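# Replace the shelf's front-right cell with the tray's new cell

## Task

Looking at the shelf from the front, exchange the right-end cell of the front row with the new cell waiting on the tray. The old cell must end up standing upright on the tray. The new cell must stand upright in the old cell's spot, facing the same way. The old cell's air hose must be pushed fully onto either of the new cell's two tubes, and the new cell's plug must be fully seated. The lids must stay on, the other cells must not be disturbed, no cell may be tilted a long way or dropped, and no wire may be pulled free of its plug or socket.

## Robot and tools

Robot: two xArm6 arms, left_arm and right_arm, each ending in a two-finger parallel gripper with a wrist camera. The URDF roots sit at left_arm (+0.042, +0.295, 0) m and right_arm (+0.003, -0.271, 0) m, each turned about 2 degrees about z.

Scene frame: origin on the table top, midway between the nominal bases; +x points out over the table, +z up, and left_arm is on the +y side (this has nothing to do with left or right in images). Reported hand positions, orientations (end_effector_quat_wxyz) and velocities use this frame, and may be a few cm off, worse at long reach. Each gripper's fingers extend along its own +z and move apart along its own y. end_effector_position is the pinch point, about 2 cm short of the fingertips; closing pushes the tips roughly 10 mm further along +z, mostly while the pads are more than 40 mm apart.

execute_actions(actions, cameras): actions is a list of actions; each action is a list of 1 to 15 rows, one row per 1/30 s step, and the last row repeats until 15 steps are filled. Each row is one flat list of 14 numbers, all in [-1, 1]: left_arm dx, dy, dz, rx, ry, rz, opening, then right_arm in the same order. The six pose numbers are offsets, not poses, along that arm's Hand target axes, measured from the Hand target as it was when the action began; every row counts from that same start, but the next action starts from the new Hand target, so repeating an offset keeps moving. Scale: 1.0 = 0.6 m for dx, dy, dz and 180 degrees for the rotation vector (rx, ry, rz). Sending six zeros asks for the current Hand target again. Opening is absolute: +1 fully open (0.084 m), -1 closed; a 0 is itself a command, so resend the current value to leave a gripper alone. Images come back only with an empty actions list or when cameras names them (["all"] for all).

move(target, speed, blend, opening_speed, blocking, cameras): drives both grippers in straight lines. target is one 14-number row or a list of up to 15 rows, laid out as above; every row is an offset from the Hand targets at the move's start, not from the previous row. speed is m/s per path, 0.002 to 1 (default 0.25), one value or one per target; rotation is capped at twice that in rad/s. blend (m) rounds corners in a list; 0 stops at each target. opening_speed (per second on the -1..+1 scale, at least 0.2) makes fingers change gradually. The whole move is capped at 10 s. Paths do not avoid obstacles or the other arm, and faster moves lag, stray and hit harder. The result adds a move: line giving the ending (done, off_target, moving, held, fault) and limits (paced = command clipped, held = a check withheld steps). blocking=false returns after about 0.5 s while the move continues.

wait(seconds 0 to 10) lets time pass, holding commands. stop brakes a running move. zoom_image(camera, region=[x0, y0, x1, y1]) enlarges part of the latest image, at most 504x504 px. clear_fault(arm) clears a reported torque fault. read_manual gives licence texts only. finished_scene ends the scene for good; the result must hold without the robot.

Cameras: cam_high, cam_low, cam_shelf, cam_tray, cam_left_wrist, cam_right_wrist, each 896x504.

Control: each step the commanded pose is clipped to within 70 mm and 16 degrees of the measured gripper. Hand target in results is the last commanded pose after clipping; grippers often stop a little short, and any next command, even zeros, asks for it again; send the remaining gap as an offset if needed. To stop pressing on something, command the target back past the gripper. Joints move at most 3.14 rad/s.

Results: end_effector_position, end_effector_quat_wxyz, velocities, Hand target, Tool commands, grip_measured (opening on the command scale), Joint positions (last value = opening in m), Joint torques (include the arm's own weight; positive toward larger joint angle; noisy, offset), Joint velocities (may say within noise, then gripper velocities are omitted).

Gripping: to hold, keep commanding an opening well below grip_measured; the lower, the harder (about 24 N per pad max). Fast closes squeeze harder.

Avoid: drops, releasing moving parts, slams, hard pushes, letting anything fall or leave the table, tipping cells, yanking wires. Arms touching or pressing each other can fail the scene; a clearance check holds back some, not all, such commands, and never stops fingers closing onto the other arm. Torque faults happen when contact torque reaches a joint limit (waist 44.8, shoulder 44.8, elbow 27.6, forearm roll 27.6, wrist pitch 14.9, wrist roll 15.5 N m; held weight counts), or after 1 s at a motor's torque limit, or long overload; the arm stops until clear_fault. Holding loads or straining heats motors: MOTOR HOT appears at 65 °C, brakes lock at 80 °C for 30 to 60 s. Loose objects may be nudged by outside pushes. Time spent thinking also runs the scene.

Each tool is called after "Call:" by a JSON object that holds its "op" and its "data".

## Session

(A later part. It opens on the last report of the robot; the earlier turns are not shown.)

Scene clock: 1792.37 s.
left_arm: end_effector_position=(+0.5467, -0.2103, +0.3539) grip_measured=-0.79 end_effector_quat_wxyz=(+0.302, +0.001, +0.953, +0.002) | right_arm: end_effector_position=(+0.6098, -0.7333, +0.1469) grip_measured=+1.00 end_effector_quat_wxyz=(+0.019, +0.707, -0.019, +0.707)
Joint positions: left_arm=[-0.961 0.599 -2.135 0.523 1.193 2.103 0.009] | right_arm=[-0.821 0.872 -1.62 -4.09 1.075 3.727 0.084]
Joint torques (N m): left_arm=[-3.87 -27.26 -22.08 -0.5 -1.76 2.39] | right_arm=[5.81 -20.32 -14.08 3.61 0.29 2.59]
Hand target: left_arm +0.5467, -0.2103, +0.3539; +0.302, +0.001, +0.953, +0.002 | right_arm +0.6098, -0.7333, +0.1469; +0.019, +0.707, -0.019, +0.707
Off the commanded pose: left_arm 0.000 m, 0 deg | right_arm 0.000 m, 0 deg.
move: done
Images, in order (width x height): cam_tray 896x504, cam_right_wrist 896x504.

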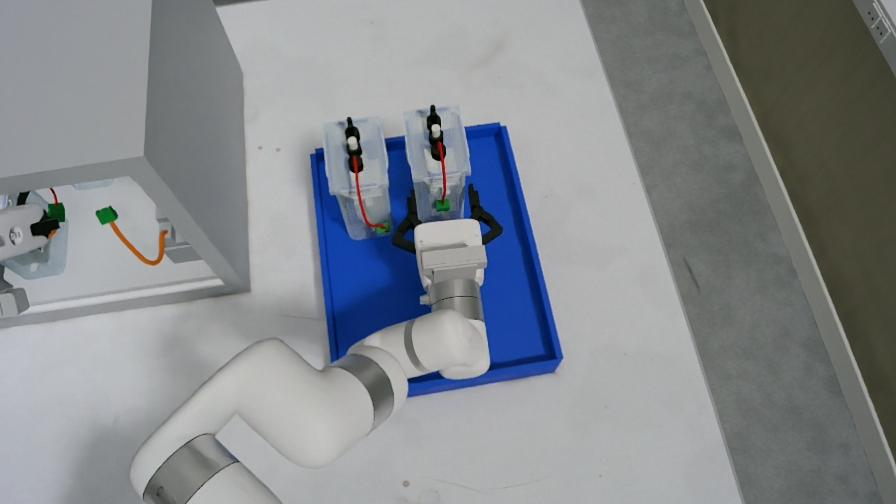

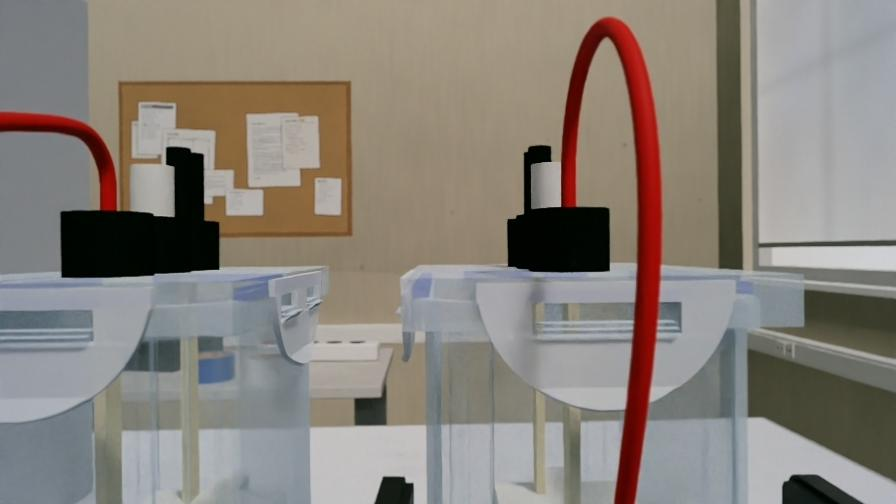

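Call:
{"op": "move", "data": {"target": [[0,0,0,0,0,0,-1,0,0,0.045,0,0,0,1]], "speed": 0.04, "cameras": ["cam_right_wrist","cam_tray","cam_low"]}}

Call:
{"op": "zoom_image", "data": {"camera": "cam_tray", "region": [380, 80, 540, 280]}}

Call:
{"op": "zoom_image", "data": {"camera": "cam_low", "region": [680, 200, 896, 390]}}

Scene clock: 1802.90 s.
left_arm: end_effector_position=(+0.5467, -0.2103, +0.3539) grip_measured=-0.79 end_effector_quat_wxyz=(+0.302, +0.001, +0.953, +0.002) | right_arm: end_effector_position=(+0.6367, -0.7348, +0.1468) grip_measured=+1.00 end_effector_quat_wxyz=(+0.019, +0.707, -0.019, +0.707)
Joint positions: left_arm=[-0.961 0.599 -2.135 0.523 1.193 2.103 0.009] | right_arm=[-0.785 0.935 -1.732 -4.078 1.024 3.757 0.084]
Joint torques (N m): left_arm=[-3.75 -27.45 -22.06 -0.51 -1.84 2.39] | right_arm=[5.88 -20.99 -14.43 2.7 0.34 2.68]
Hand target: left_arm +0.5467, -0.2103, +0.3539; +0.302, +0.001, +0.953, +0.002 | right_arm +0.6367, -0.7347, +0.1468; +0.019, +0.707, -0.019, +0.707
Off the commanded pose: left_arm 0.000 m, 0 deg | right_arm 0.000 m, 0 deg.
move: done
Images, in order (width x height): cam_low 896x504, cam_tray 896x504, cam_right_wrist 896x504.

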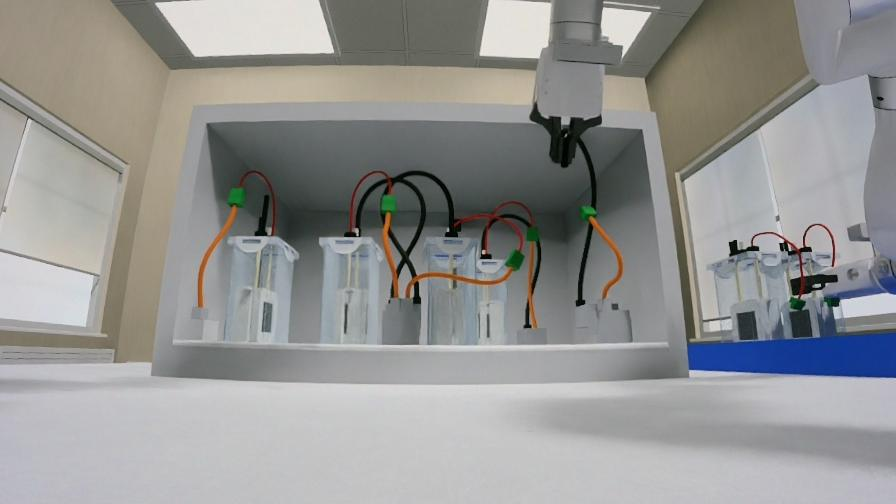

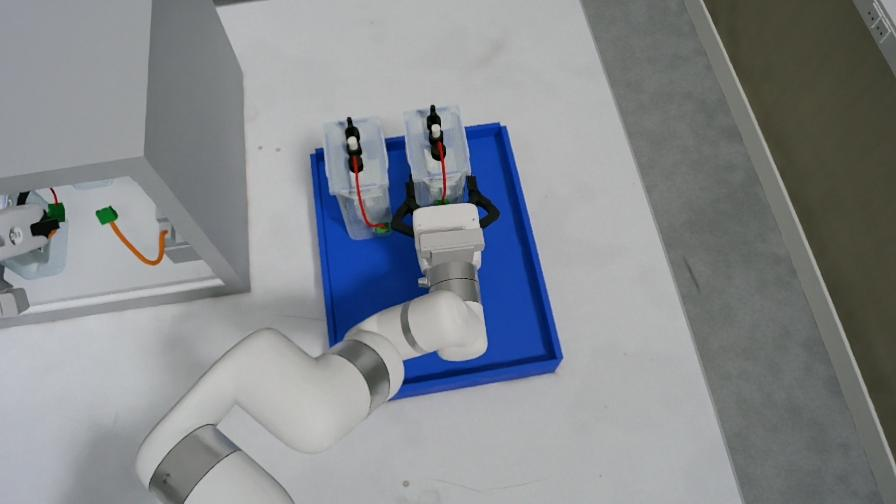

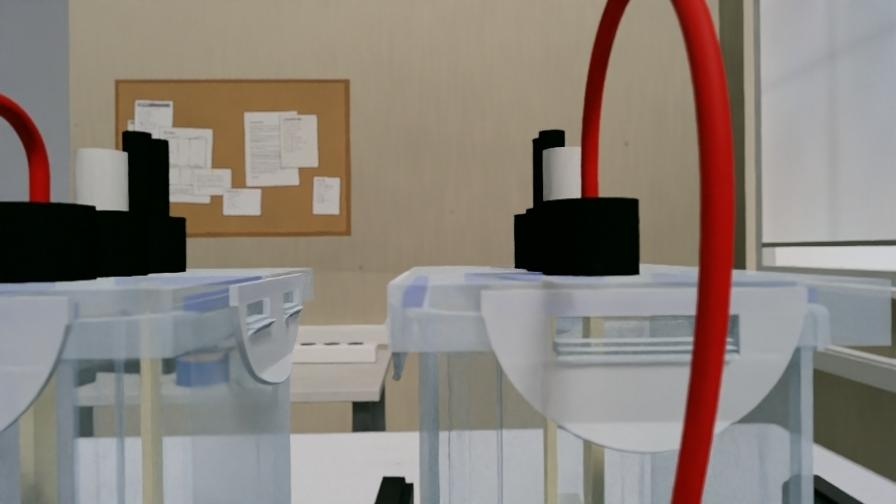

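Scaled by 2.520.

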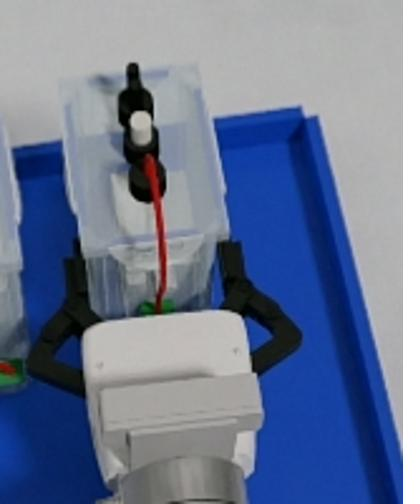

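Scaled by 2.333.

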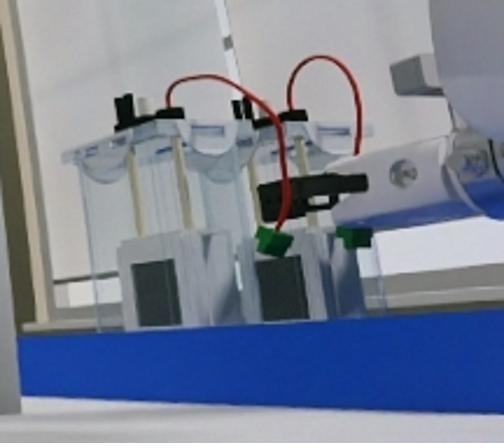

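Call:
{"op": "move", "data": {"target": [[0,0,0,0,0,0,-1,0,0,0,0,0,0,-1]], "opening_speed": 0.3, "cameras": ["cam_right_wrist"]}}

Scene clock: 1812.67 s.
left_arm: end_effector_position=(+0.5467, -0.2103, +0.3539) grip_measured=-0.79 end_effector_quat_wxyz=(+0.302, +0.001, +0.953, +0.002) | right_arm: end_effector_position=(+0.6367, -0.7347, +0.1468) grip_measured=+0.86 end_effector_quat_wxyz=(+0.019, +0.707, -0.019, +0.707)
Joint positions: left_arm=[-0.961 0.599 -2.135 0.523 1.193 2.103 0.009] | right_arm=[-0.785 0.935 -1.732 -4.078 1.024 3.757 0.079]
Joint torques (N m): left_arm=[-3.77 -28.02 -22.03 -0.49 -2.08 2.33] | right_arm=[-3.9 -24.5 -13.5 -1.3 0.44 2.4]
Hand target: left_arm +0.5467, -0.2103, +0.3539; +0.302, +0.001, +0.953, +0.002 | right_arm +0.6367, -0.7347, +0.1468; +0.019, +0.707, -0.019, +0.707
Off the commanded pose: left_arm 0.000 m, 0 deg | right_arm 0.000 m, 0 deg.
move: done
Images, in order (width x height): cam_right_wrist 896x504.

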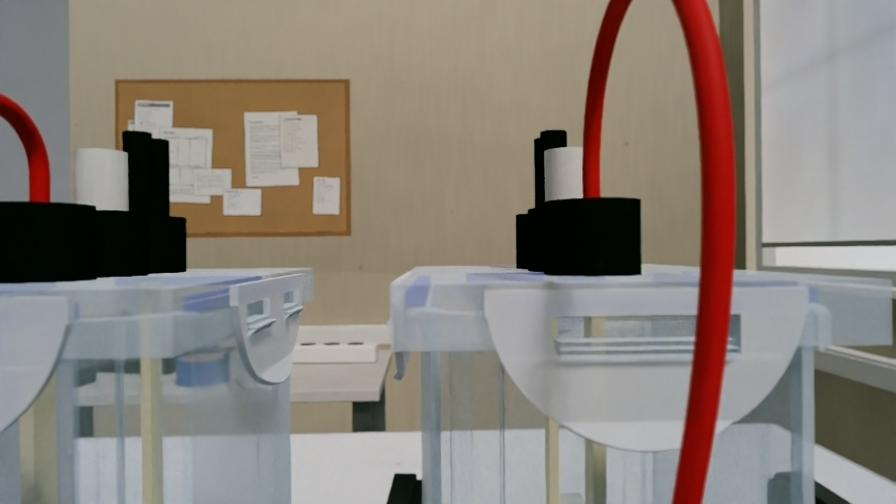

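Call:
{"op": "move", "data": {"target": [[0,0,0,0,0,0,-1,0.0883,0,0,0,0,0,-1]], "speed": 0.05, "cameras": ["cam_right_wrist","cam_tray"]}}

Scene clock: 1824.00 s.
left_arm: end_effector_position=(+0.5467, -0.2103, +0.3539) grip_measured=-0.79 end_effector_quat_wxyz=(+0.302, +0.001, +0.953, +0.002) | right_arm: end_effector_position=(+0.6368, -0.7348, +0.1998) grip_measured=+0.86 end_effector_quat_wxyz=(+0.019, +0.707, -0.019, +0.707)
Joint positions: left_arm=[-0.961 0.599 -2.135 0.523 1.193 2.103 0.009] | right_arm=[-0.779 0.826 -1.695 -4.111 0.979 3.824 0.079]
Joint torques (N m): left_arm=[-3.81 -28.48 -21.97 -0.52 -2.21 2.33] | right_arm=[5.81 -42.21 -15.81 -0.22 2.77 2.67]
Hand target: left_arm +0.5467, -0.2103, +0.3539; +0.302, +0.001, +0.953, +0.002 | right_arm +0.6368, -0.7348, +0.1998; +0.019, +0.707, -0.019, +0.707
Off the commanded pose: left_arm 0.000 m, 0 deg | right_arm 0.000 m, 0 deg.
move: done
Images, in order (width x height): cam_tray 896x504, cam_right_wrist 896x504.

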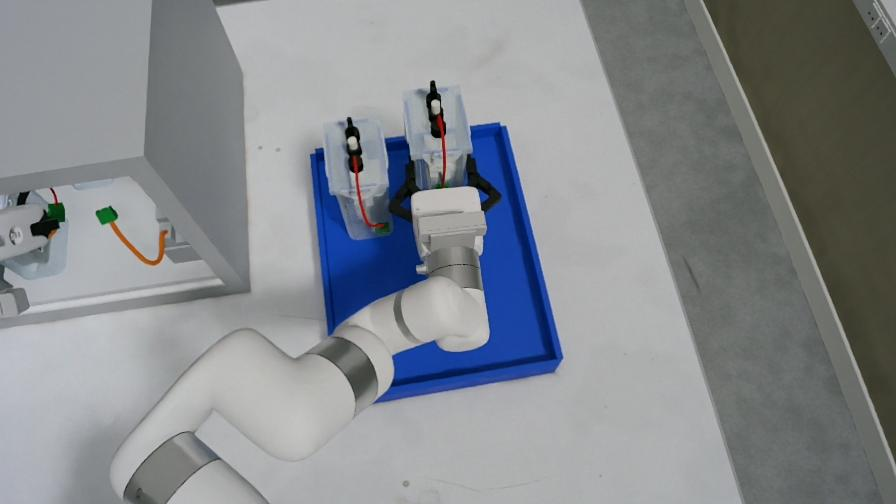

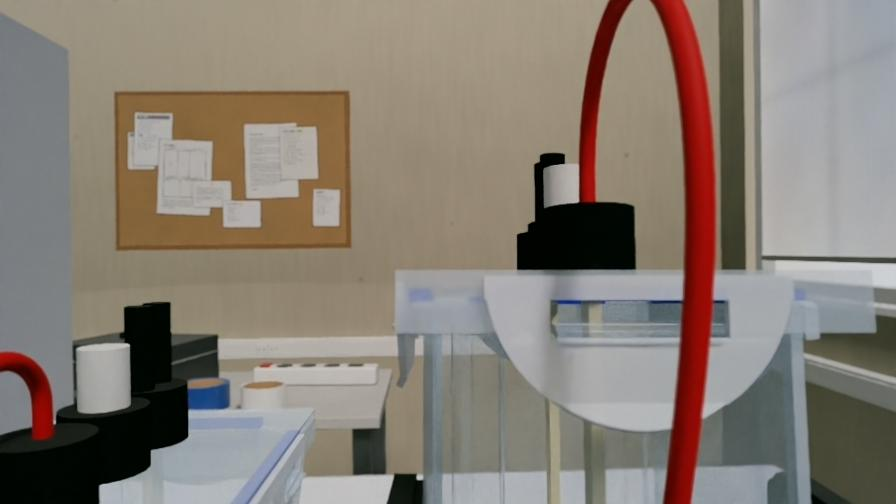

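Call:
{"op": "move", "data": {"target": [[0,0,0,0,0,0,-1,0,0,-0.25,0,0,0,-1],[0,0,0,0,0,0,-1,0,-0.454,-0.4022,0.0167,0,0,-1],[0,0,0,0,0,0,-1,0,-0.8522,-0.4497,0.0167,0,0,-1]], "speed": [0.08,0.12,0.12], "blend": [0.03,0.03,0], "cameras": ["cam_right_wrist","cam_tray","cam_left_wrist","cam_low","cam_shelf"]}}

Scene clock: 1835.83 s.
left_arm: end_effector_position=(+0.5467, -0.2103, +0.3539) grip_measured=-0.79 end_effector_quat_wxyz=(+0.302, +0.001, +0.953, +0.002) | right_arm: end_effector_position=(+0.3946, -0.2098, +0.2004) grip_measured=+0.86 end_effector_quat_wxyz=(+0.000, +0.707, -0.001, +0.707)
Joint positions: left_arm=[-0.961 0.599 -2.135 0.523 1.193 2.103 0.009] | right_arm=[0.365 -0.446 -0.02 -2.767 1.132 2.977 0.079]
Joint torques (N m): left_arm=[-3.82 -29.11 -21.8 -0.4 -2.43 2.29] | right_arm=[5.6 -4.57 -17.93 2.43 5.64 -2.83]
Hand target: left_arm +0.5467, -0.2103, +0.3539; +0.302, +0.001, +0.953, +0.002 | right_arm +0.3946, -0.2098, +0.2004; +0.000, +0.707, -0.001, +0.707
Off the commanded pose: left_arm 0.000 m, 0 deg | right_arm 0.000 m, 0 deg.
move: done
Images, in order (width x height): cam_low 896x504, cam_shelf 896x504, cam_tray 896x504, cam_left_wrist 896x504, cam_right_wrist 896x504.

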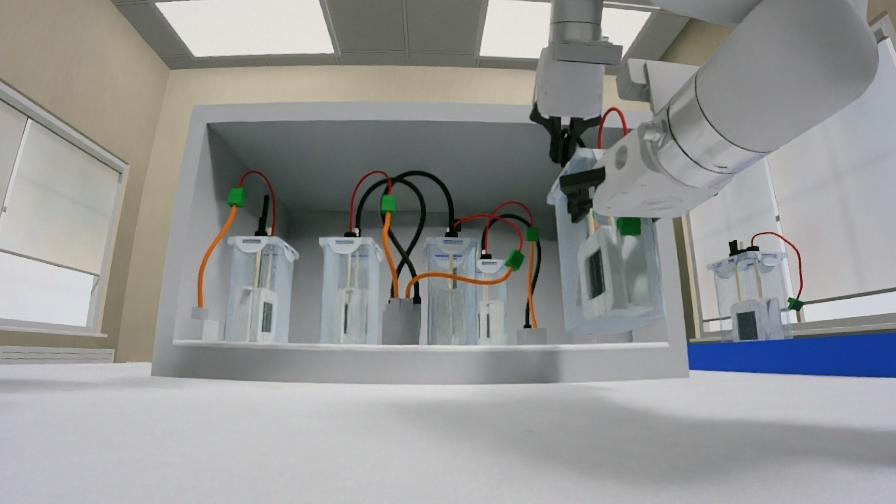

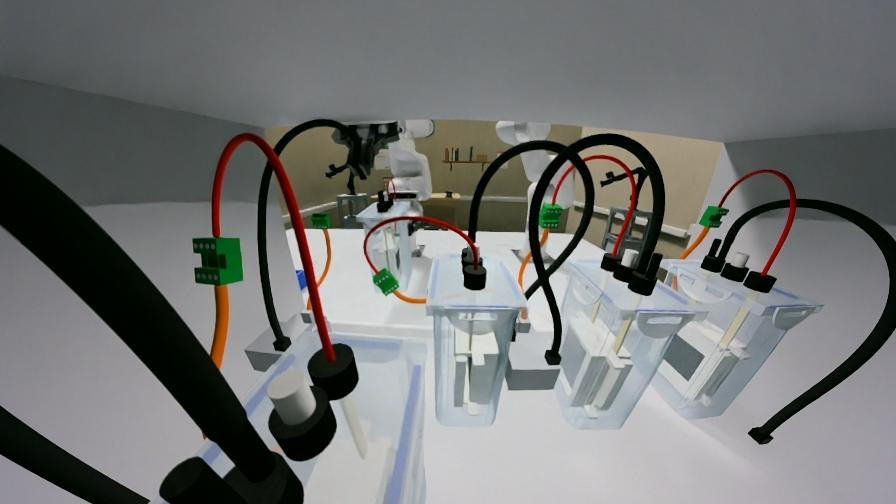

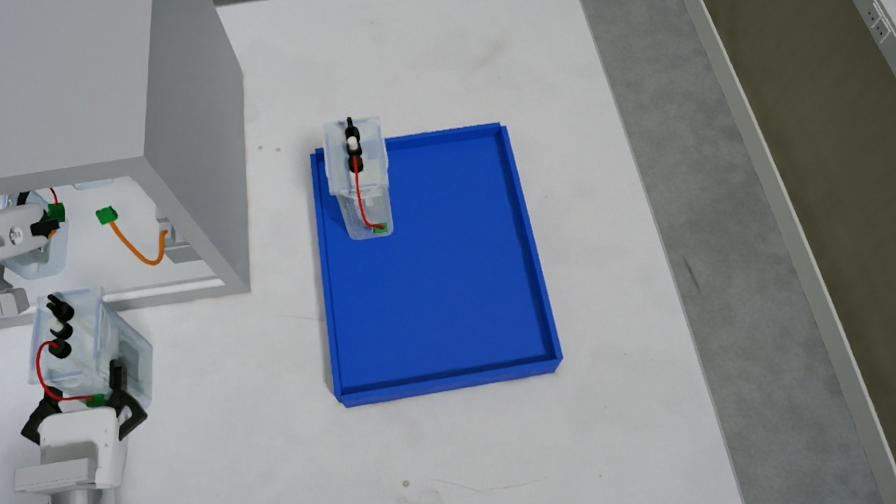

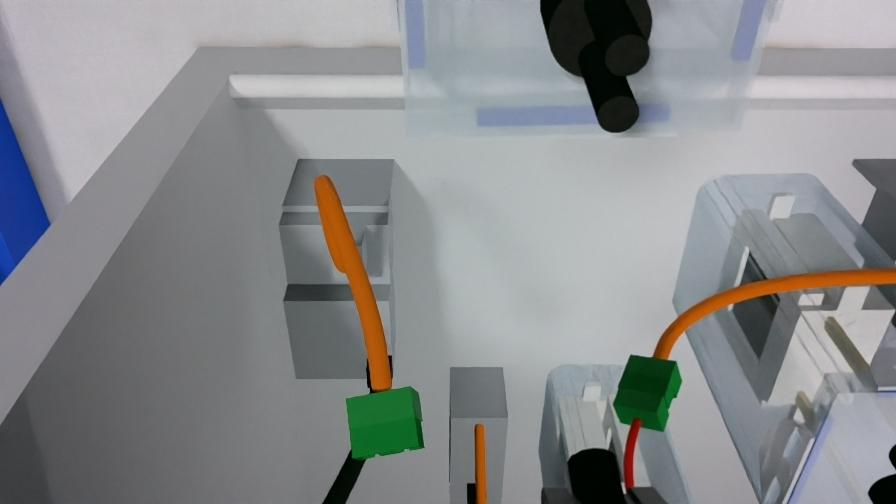

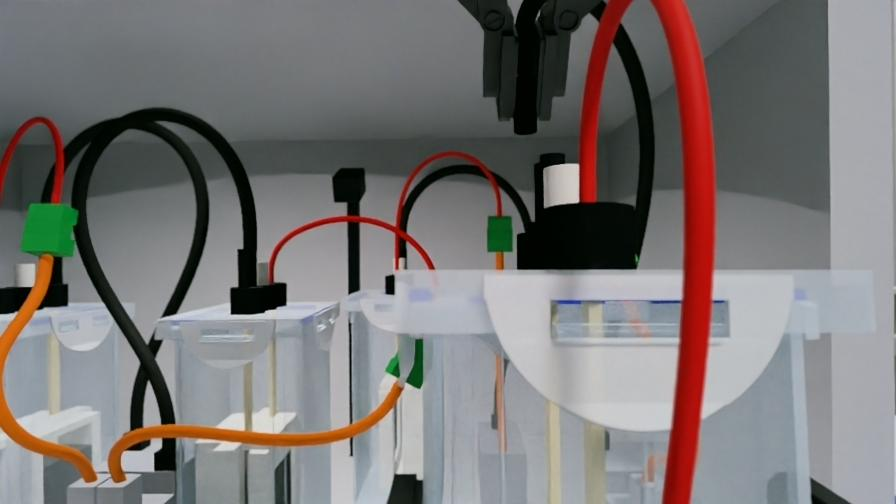

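Call:
{"op": "move", "data": {"target": [[0,0,0,0,0,0,-1,0,0,0,0,0.0111,0,-1]], "speed": 0.03, "cameras": ["cam_right_wrist","cam_left_wrist","cam_shelf","cam_high"]}}

Call:
{"op": "zoom_image", "data": {"camera": "cam_shelf", "region": [250, 100, 450, 260]}}

Call:
{"op": "zoom_image", "data": {"camera": "cam_left_wrist", "region": [480, 0, 720, 140]}}

Call:
{"op": "zoom_image", "data": {"camera": "cam_right_wrist", "region": [440, 0, 700, 300]}}

Scene clock: 1860.40 s.
left_arm: end_effector_position=(+0.5467, -0.2103, +0.3539) grip_measured=-0.79 end_effector_quat_wxyz=(+0.302, +0.001, +0.953, +0.002) | right_arm: end_effector_position=(+0.3946, -0.2098, +0.2004) grip_measured=+0.86 end_effector_quat_wxyz=(+0.000, +0.695, -0.001, +0.719)
Joint positions: left_arm=[-0.961 0.599 -2.135 0.523 1.193 2.103 0.009] | right_arm=[0.379 -0.399 -0.012 -2.766 1.22 2.995 0.079]
Joint torques (N m): left_arm=[-3.72 -29.87 -21.75 -0.29 -2.44 2.18] | right_arm=[5.75 -4.64 -11.81 2.1 5.7 2.7]
Hand target: left_arm +0.5467, -0.2103, +0.3539; +0.302, +0.001, +0.953, +0.002 | right_arm +0.3946, -0.2098, +0.2004; +0.000, +0.695, -0.001, +0.719
Off the commanded pose: left_arm 0.000 m, 0 deg | right_arm 0.000 m, 0 deg.
move: done
Images, in order (width x height): cam_high 896x504, cam_shelf 896x504, cam_left_wrist 896x504, cam_right_wrist 896x504.

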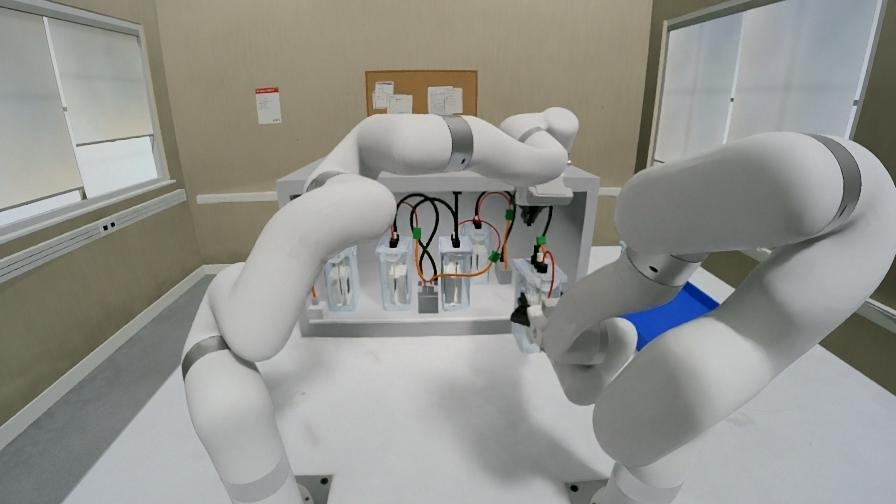

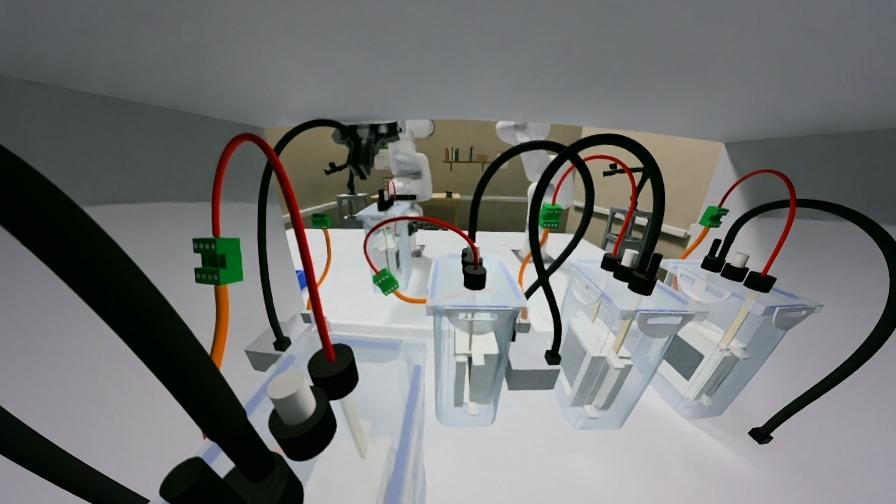

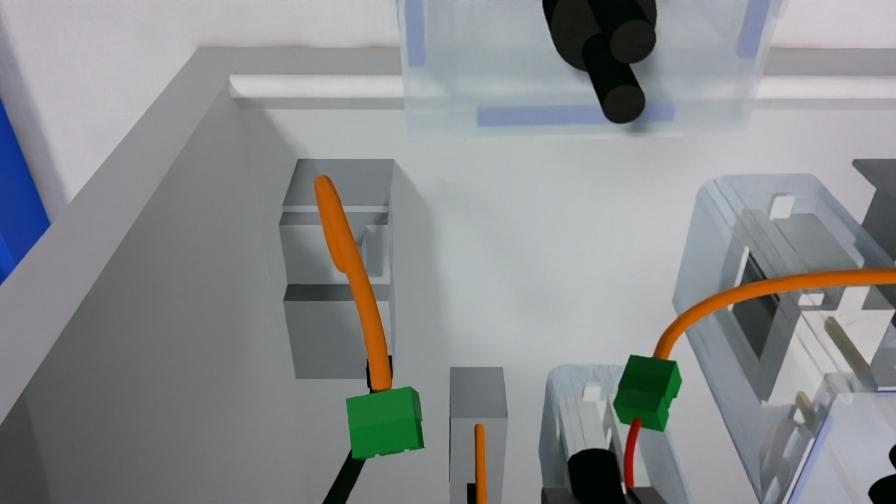

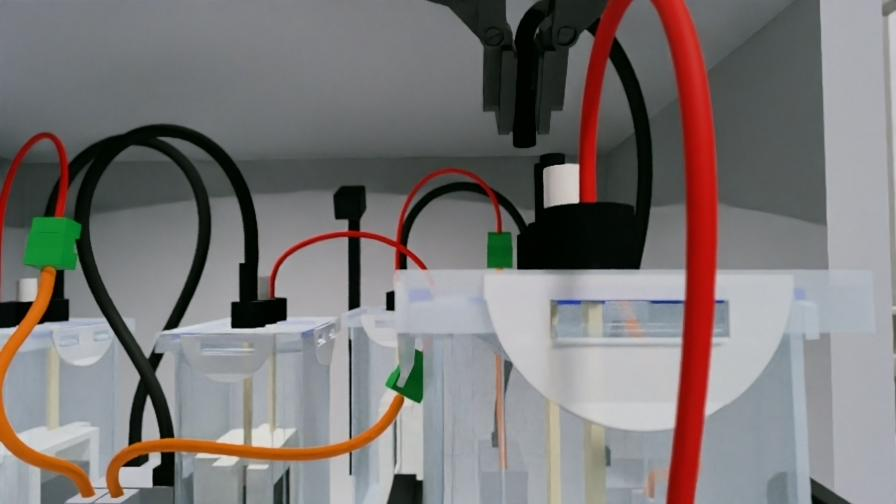

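Scaled by 2.520.

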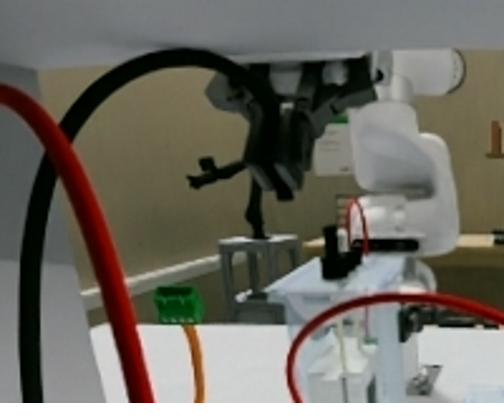

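Scaled by 2.100.

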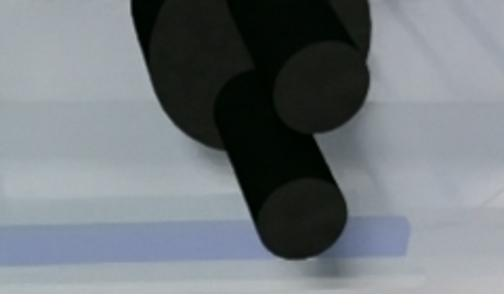

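Scaled by 1.680.

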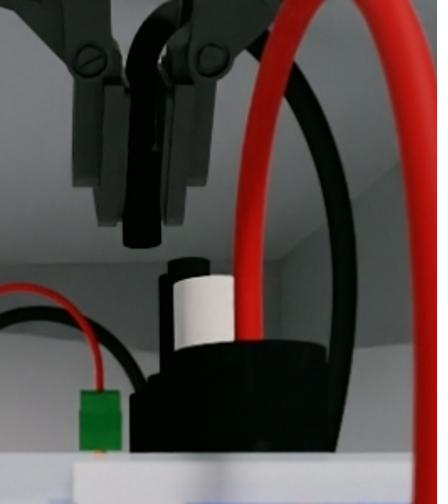

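Call:
{"op": "move", "data": {"target": [[0,0,0,0,0,0,-1,-0.0047,0,0.1333,0,0,0,-1]], "speed": 0.06, "cameras": ["cam_right_wrist","cam_left_wrist","cam_shelf"]}}

Call:
{"op": "zoom_image", "data": {"camera": "cam_shelf", "region": [250, 100, 450, 260]}}

Call:
{"op": "zoom_image", "data": {"camera": "cam_left_wrist", "region": [480, 260, 720, 504]}}

Call:
{"op": "zoom_image", "data": {"camera": "cam_right_wrist", "region": [440, 0, 700, 300]}}

Scene clock: 1887.03 s.
left_arm: end_effector_position=(+0.5467, -0.2103, +0.3539) grip_measured=-0.79 end_effector_quat_wxyz=(+0.302, +0.001, +0.953, +0.002) | right_arm: end_effector_position=(+0.4746, -0.2099, +0.2003) grip_measured=+0.86 end_effector_quat_wxyz=(+0.000, +0.695, -0.001, +0.719)
Joint positions: left_arm=[-0.961 0.599 -2.135 0.523 1.193 2.103 0.009] | right_arm=[0.272 -0.104 -0.282 -2.882 1.231 3.046 0.079]
Joint torques (N m): left_arm=[-3.69 -30.19 -21.65 -0.25 -2.48 2.18] | right_arm=[-5.04 -10.38 -17.09 -3.31 3.75 2.71]
Hand target: left_arm +0.5467, -0.2103, +0.3539; +0.302, +0.001, +0.953, +0.002 | right_arm +0.4746, -0.2099, +0.2003; +0.000, +0.695, -0.001, +0.719
Off the commanded pose: left_arm 0.000 m, 0 deg | right_arm 0.000 m, 0 deg.
move: done
Images, in order (width x height): cam_shelf 896x504, cam_left_wrist 896x504, cam_right_wrist 896x504.

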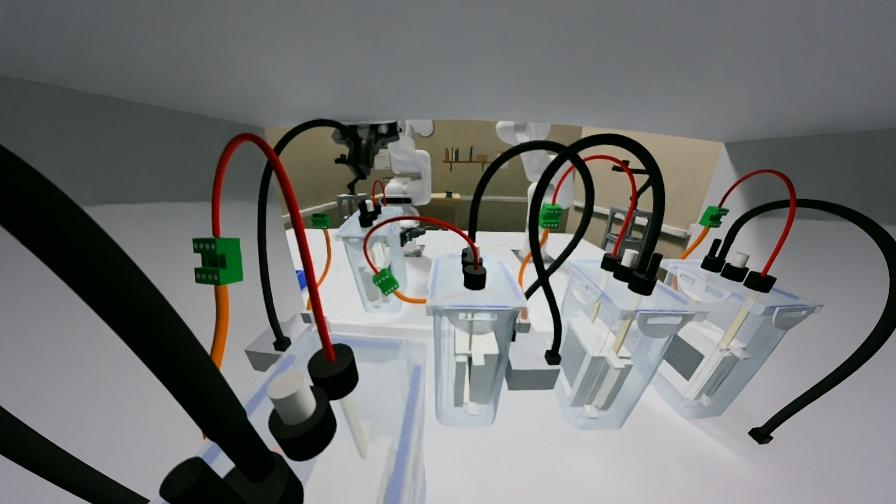

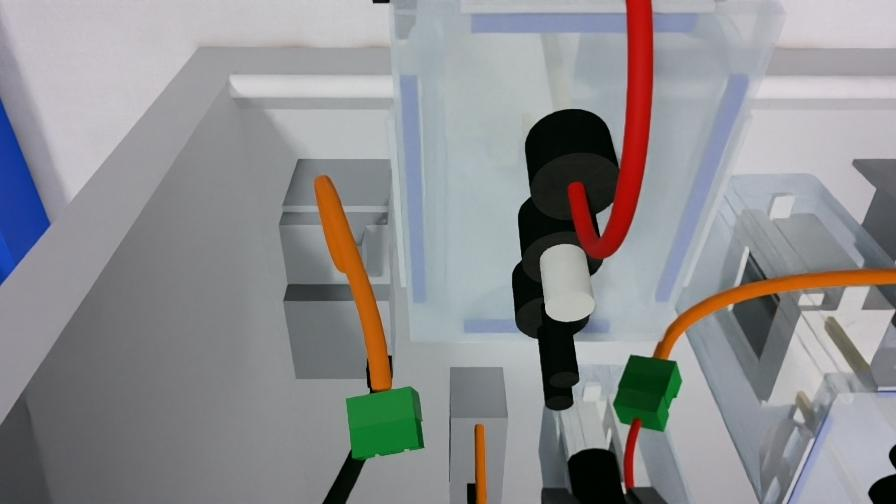

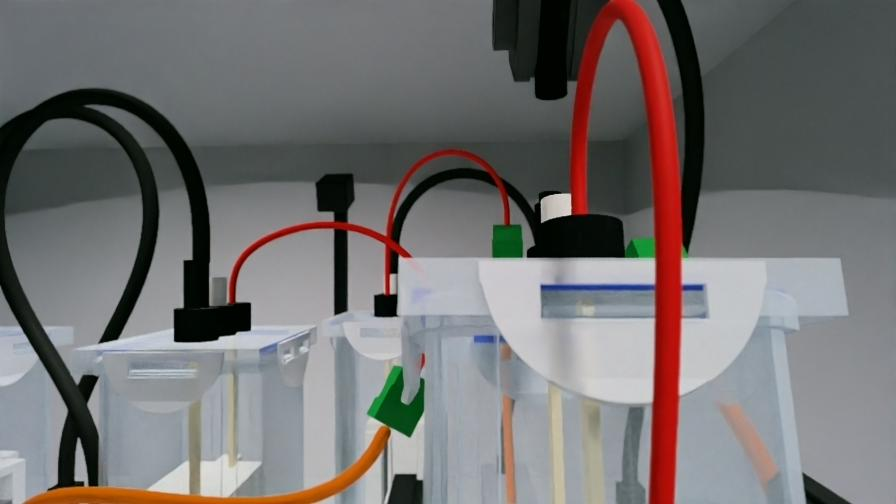

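Scaled by 2.520.

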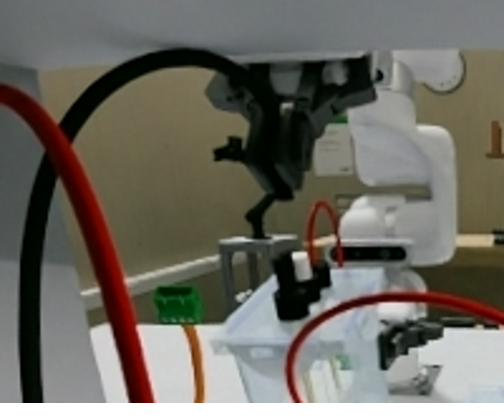

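Scaled by 2.066.

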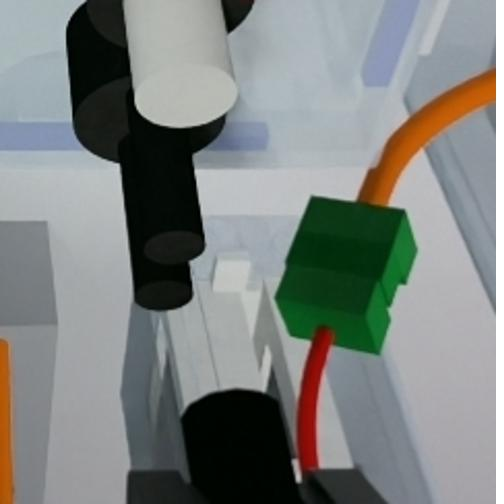

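Scaled by 1.680.

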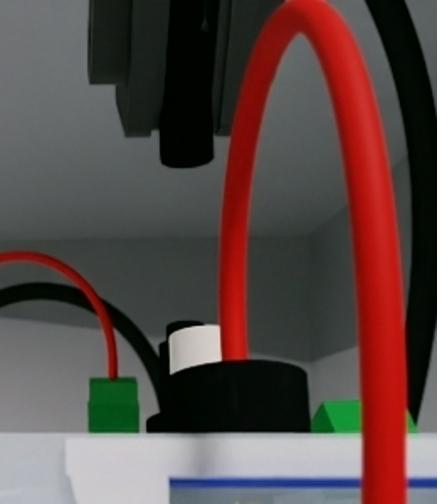

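Call:
{"op": "wait", "data": {"seconds": 0.1, "cameras": ["cam_right_wrist","cam_low"]}}

Call:
{"op": "zoom_image", "data": {"camera": "cam_low", "region": [520, 90, 720, 370]}}

Scene clock: 1907.60 s.
left_arm: end_effector_position=(+0.5467, -0.2103, +0.3539) grip_measured=-0.79 end_effector_quat_wxyz=(+0.302, +0.001, +0.953, +0.002) | right_arm: end_effector_position=(+0.4746, -0.2099, +0.2003) grip_measured=+0.86 end_effector_quat_wxyz=(+0.000, +0.695, -0.001, +0.719)
Joint positions: left_arm=[-0.961 0.599 -2.135 0.523 1.193 2.103 0.009] | right_arm=[0.272 -0.104 -0.282 -2.882 1.231 3.046 0.079]
Joint torques (N m): left_arm=[-3.67 -30.23 -21.69 -0.2 -2.51 2.11] | right_arm=[-5.08 -10.66 -16.92 -3.08 5.02 2.61]
Hand target: left_arm +0.5467, -0.2103, +0.3539; +0.302, +0.001, +0.953, +0.002 | right_arm +0.4746, -0.2099, +0.2003; +0.000, +0.695, -0.001, +0.719
Tool commands: left_gripper/opening=-1.0 right_gripper/opening=-1.0
Off the commanded pose: left_arm 0.000 m, 0 deg | right_arm 0.000 m, 0 deg.
wait: 0.10 s; at rest from the start
Images, in order (width x height): cam_low 896x504, cam_right_wrist 896x504.

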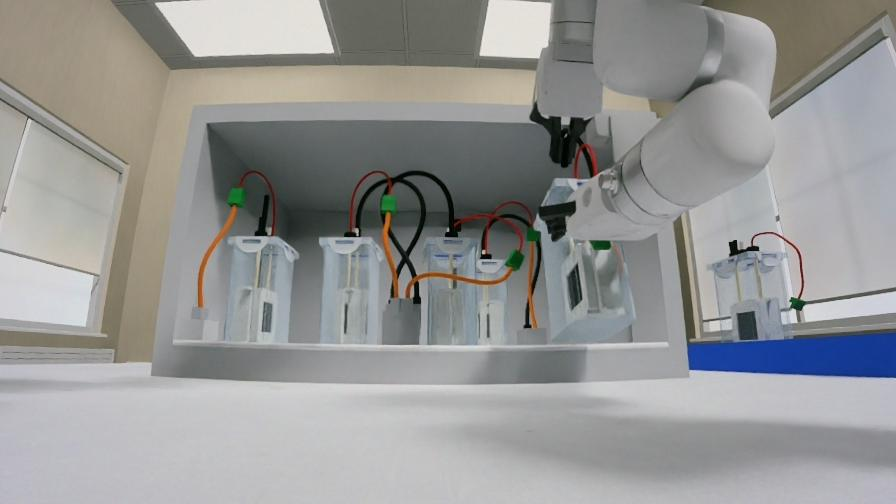

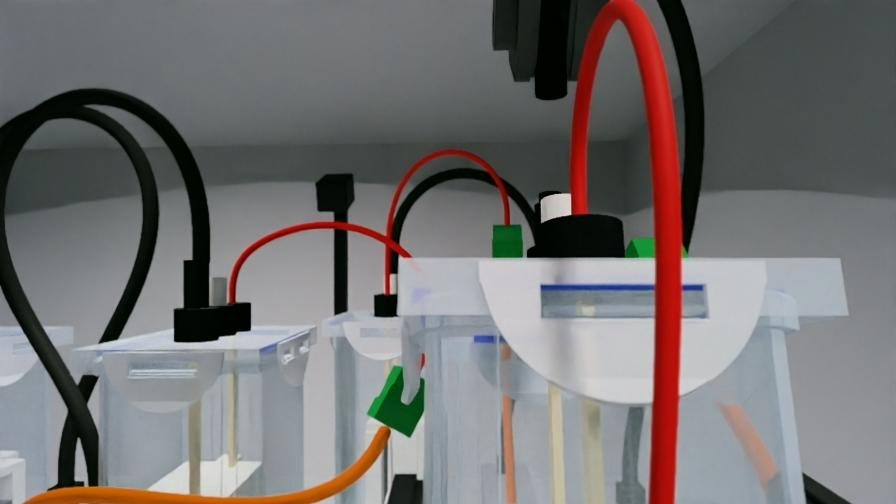

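Scaled by 1.800.

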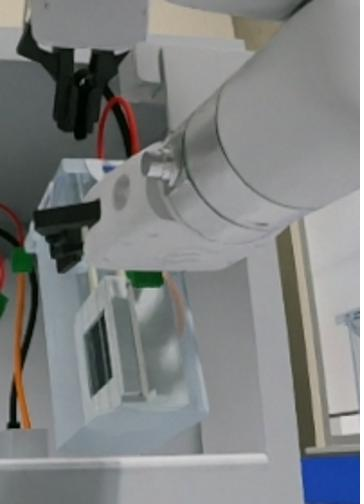

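Call:
{"op": "move", "data": {"target": [[0,0,0,0,0,0,-1,0.0014,0,-0.041,0,0.0333,0,-1]], "speed": 0.03, "cameras": ["cam_right_wrist","cam_left_wrist","cam_shelf","cam_low"]}}

Call:
{"op": "zoom_image", "data": {"camera": "cam_low", "region": [520, 90, 720, 370]}}

Scene clock: 1928.40 s.
left_arm: end_effector_position=(+0.5467, -0.2103, +0.3539) grip_measured=-0.79 end_effector_quat_wxyz=(+0.302, +0.001, +0.953, +0.002) | right_arm: end_effector_position=(+0.4500, -0.2099, +0.2003) grip_measured=+0.86 end_effector_quat_wxyz=(+0.000, +0.656, -0.001, +0.754)
Joint positions: left_arm=[-0.961 0.599 -2.135 0.523 1.193 2.103 0.009] | right_arm=[0.319 -0.056 -0.189 -2.851 1.475 3.072 0.079]
Joint torques (N m): left_arm=[-3.67 -30.72 -21.51 -0.28 -2.5 2.12] | right_arm=[5.68 -9.49 -9.82 2.64 5.83 2.57]
Hand target: left_arm +0.5467, -0.2103, +0.3539; +0.302, +0.001, +0.953, +0.002 | right_arm +0.4500, -0.2099, +0.2003; +0.000, +0.656, -0.001, +0.754
Off the commanded pose: left_arm 0.000 m, 0 deg | right_arm 0.000 m, 0 deg.
move: done
Images, in order (width x height): cam_low 896x504, cam_shelf 896x504, cam_left_wrist 896x504, cam_right_wrist 896x504.

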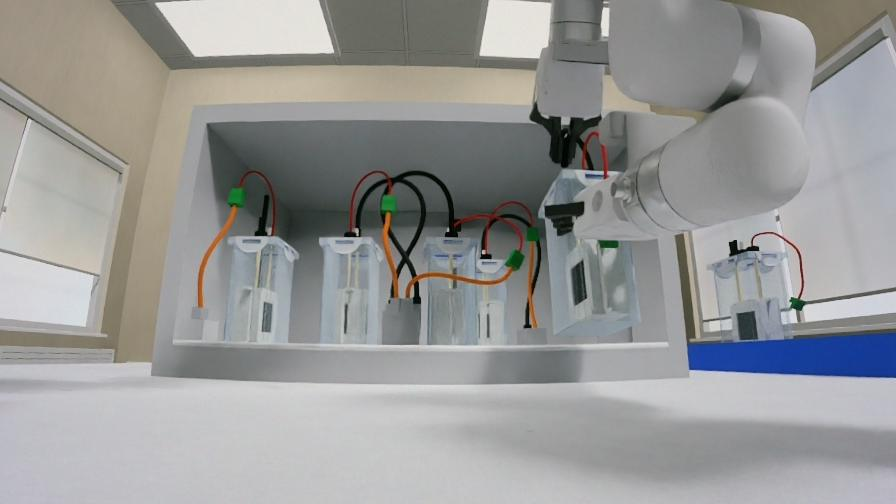

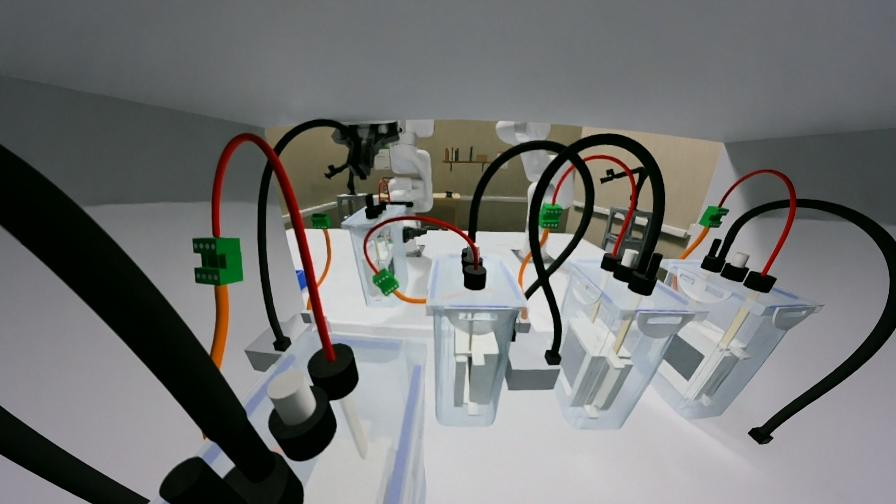

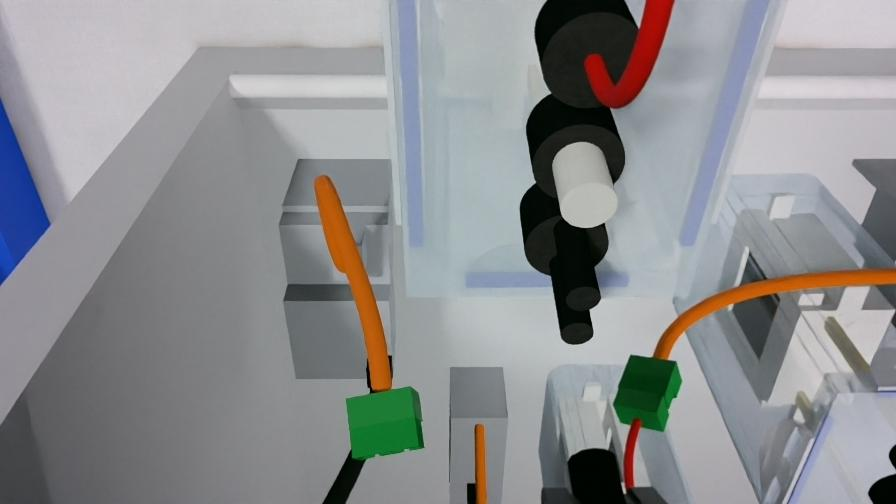

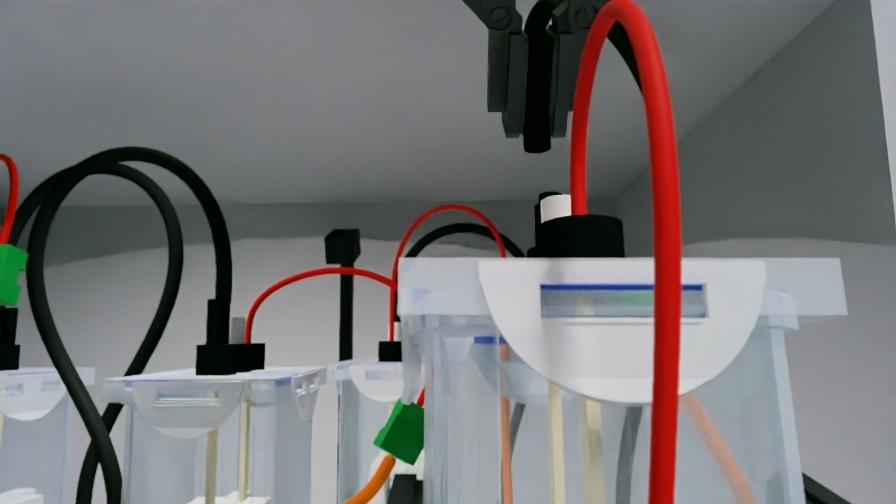

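Scaled by 1.800.

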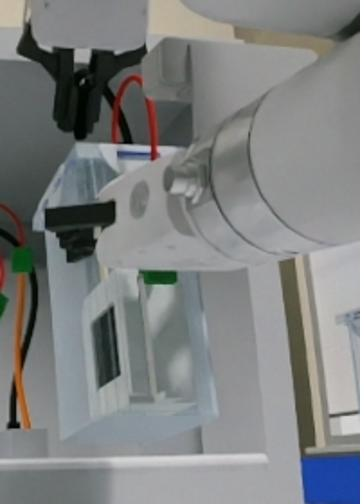

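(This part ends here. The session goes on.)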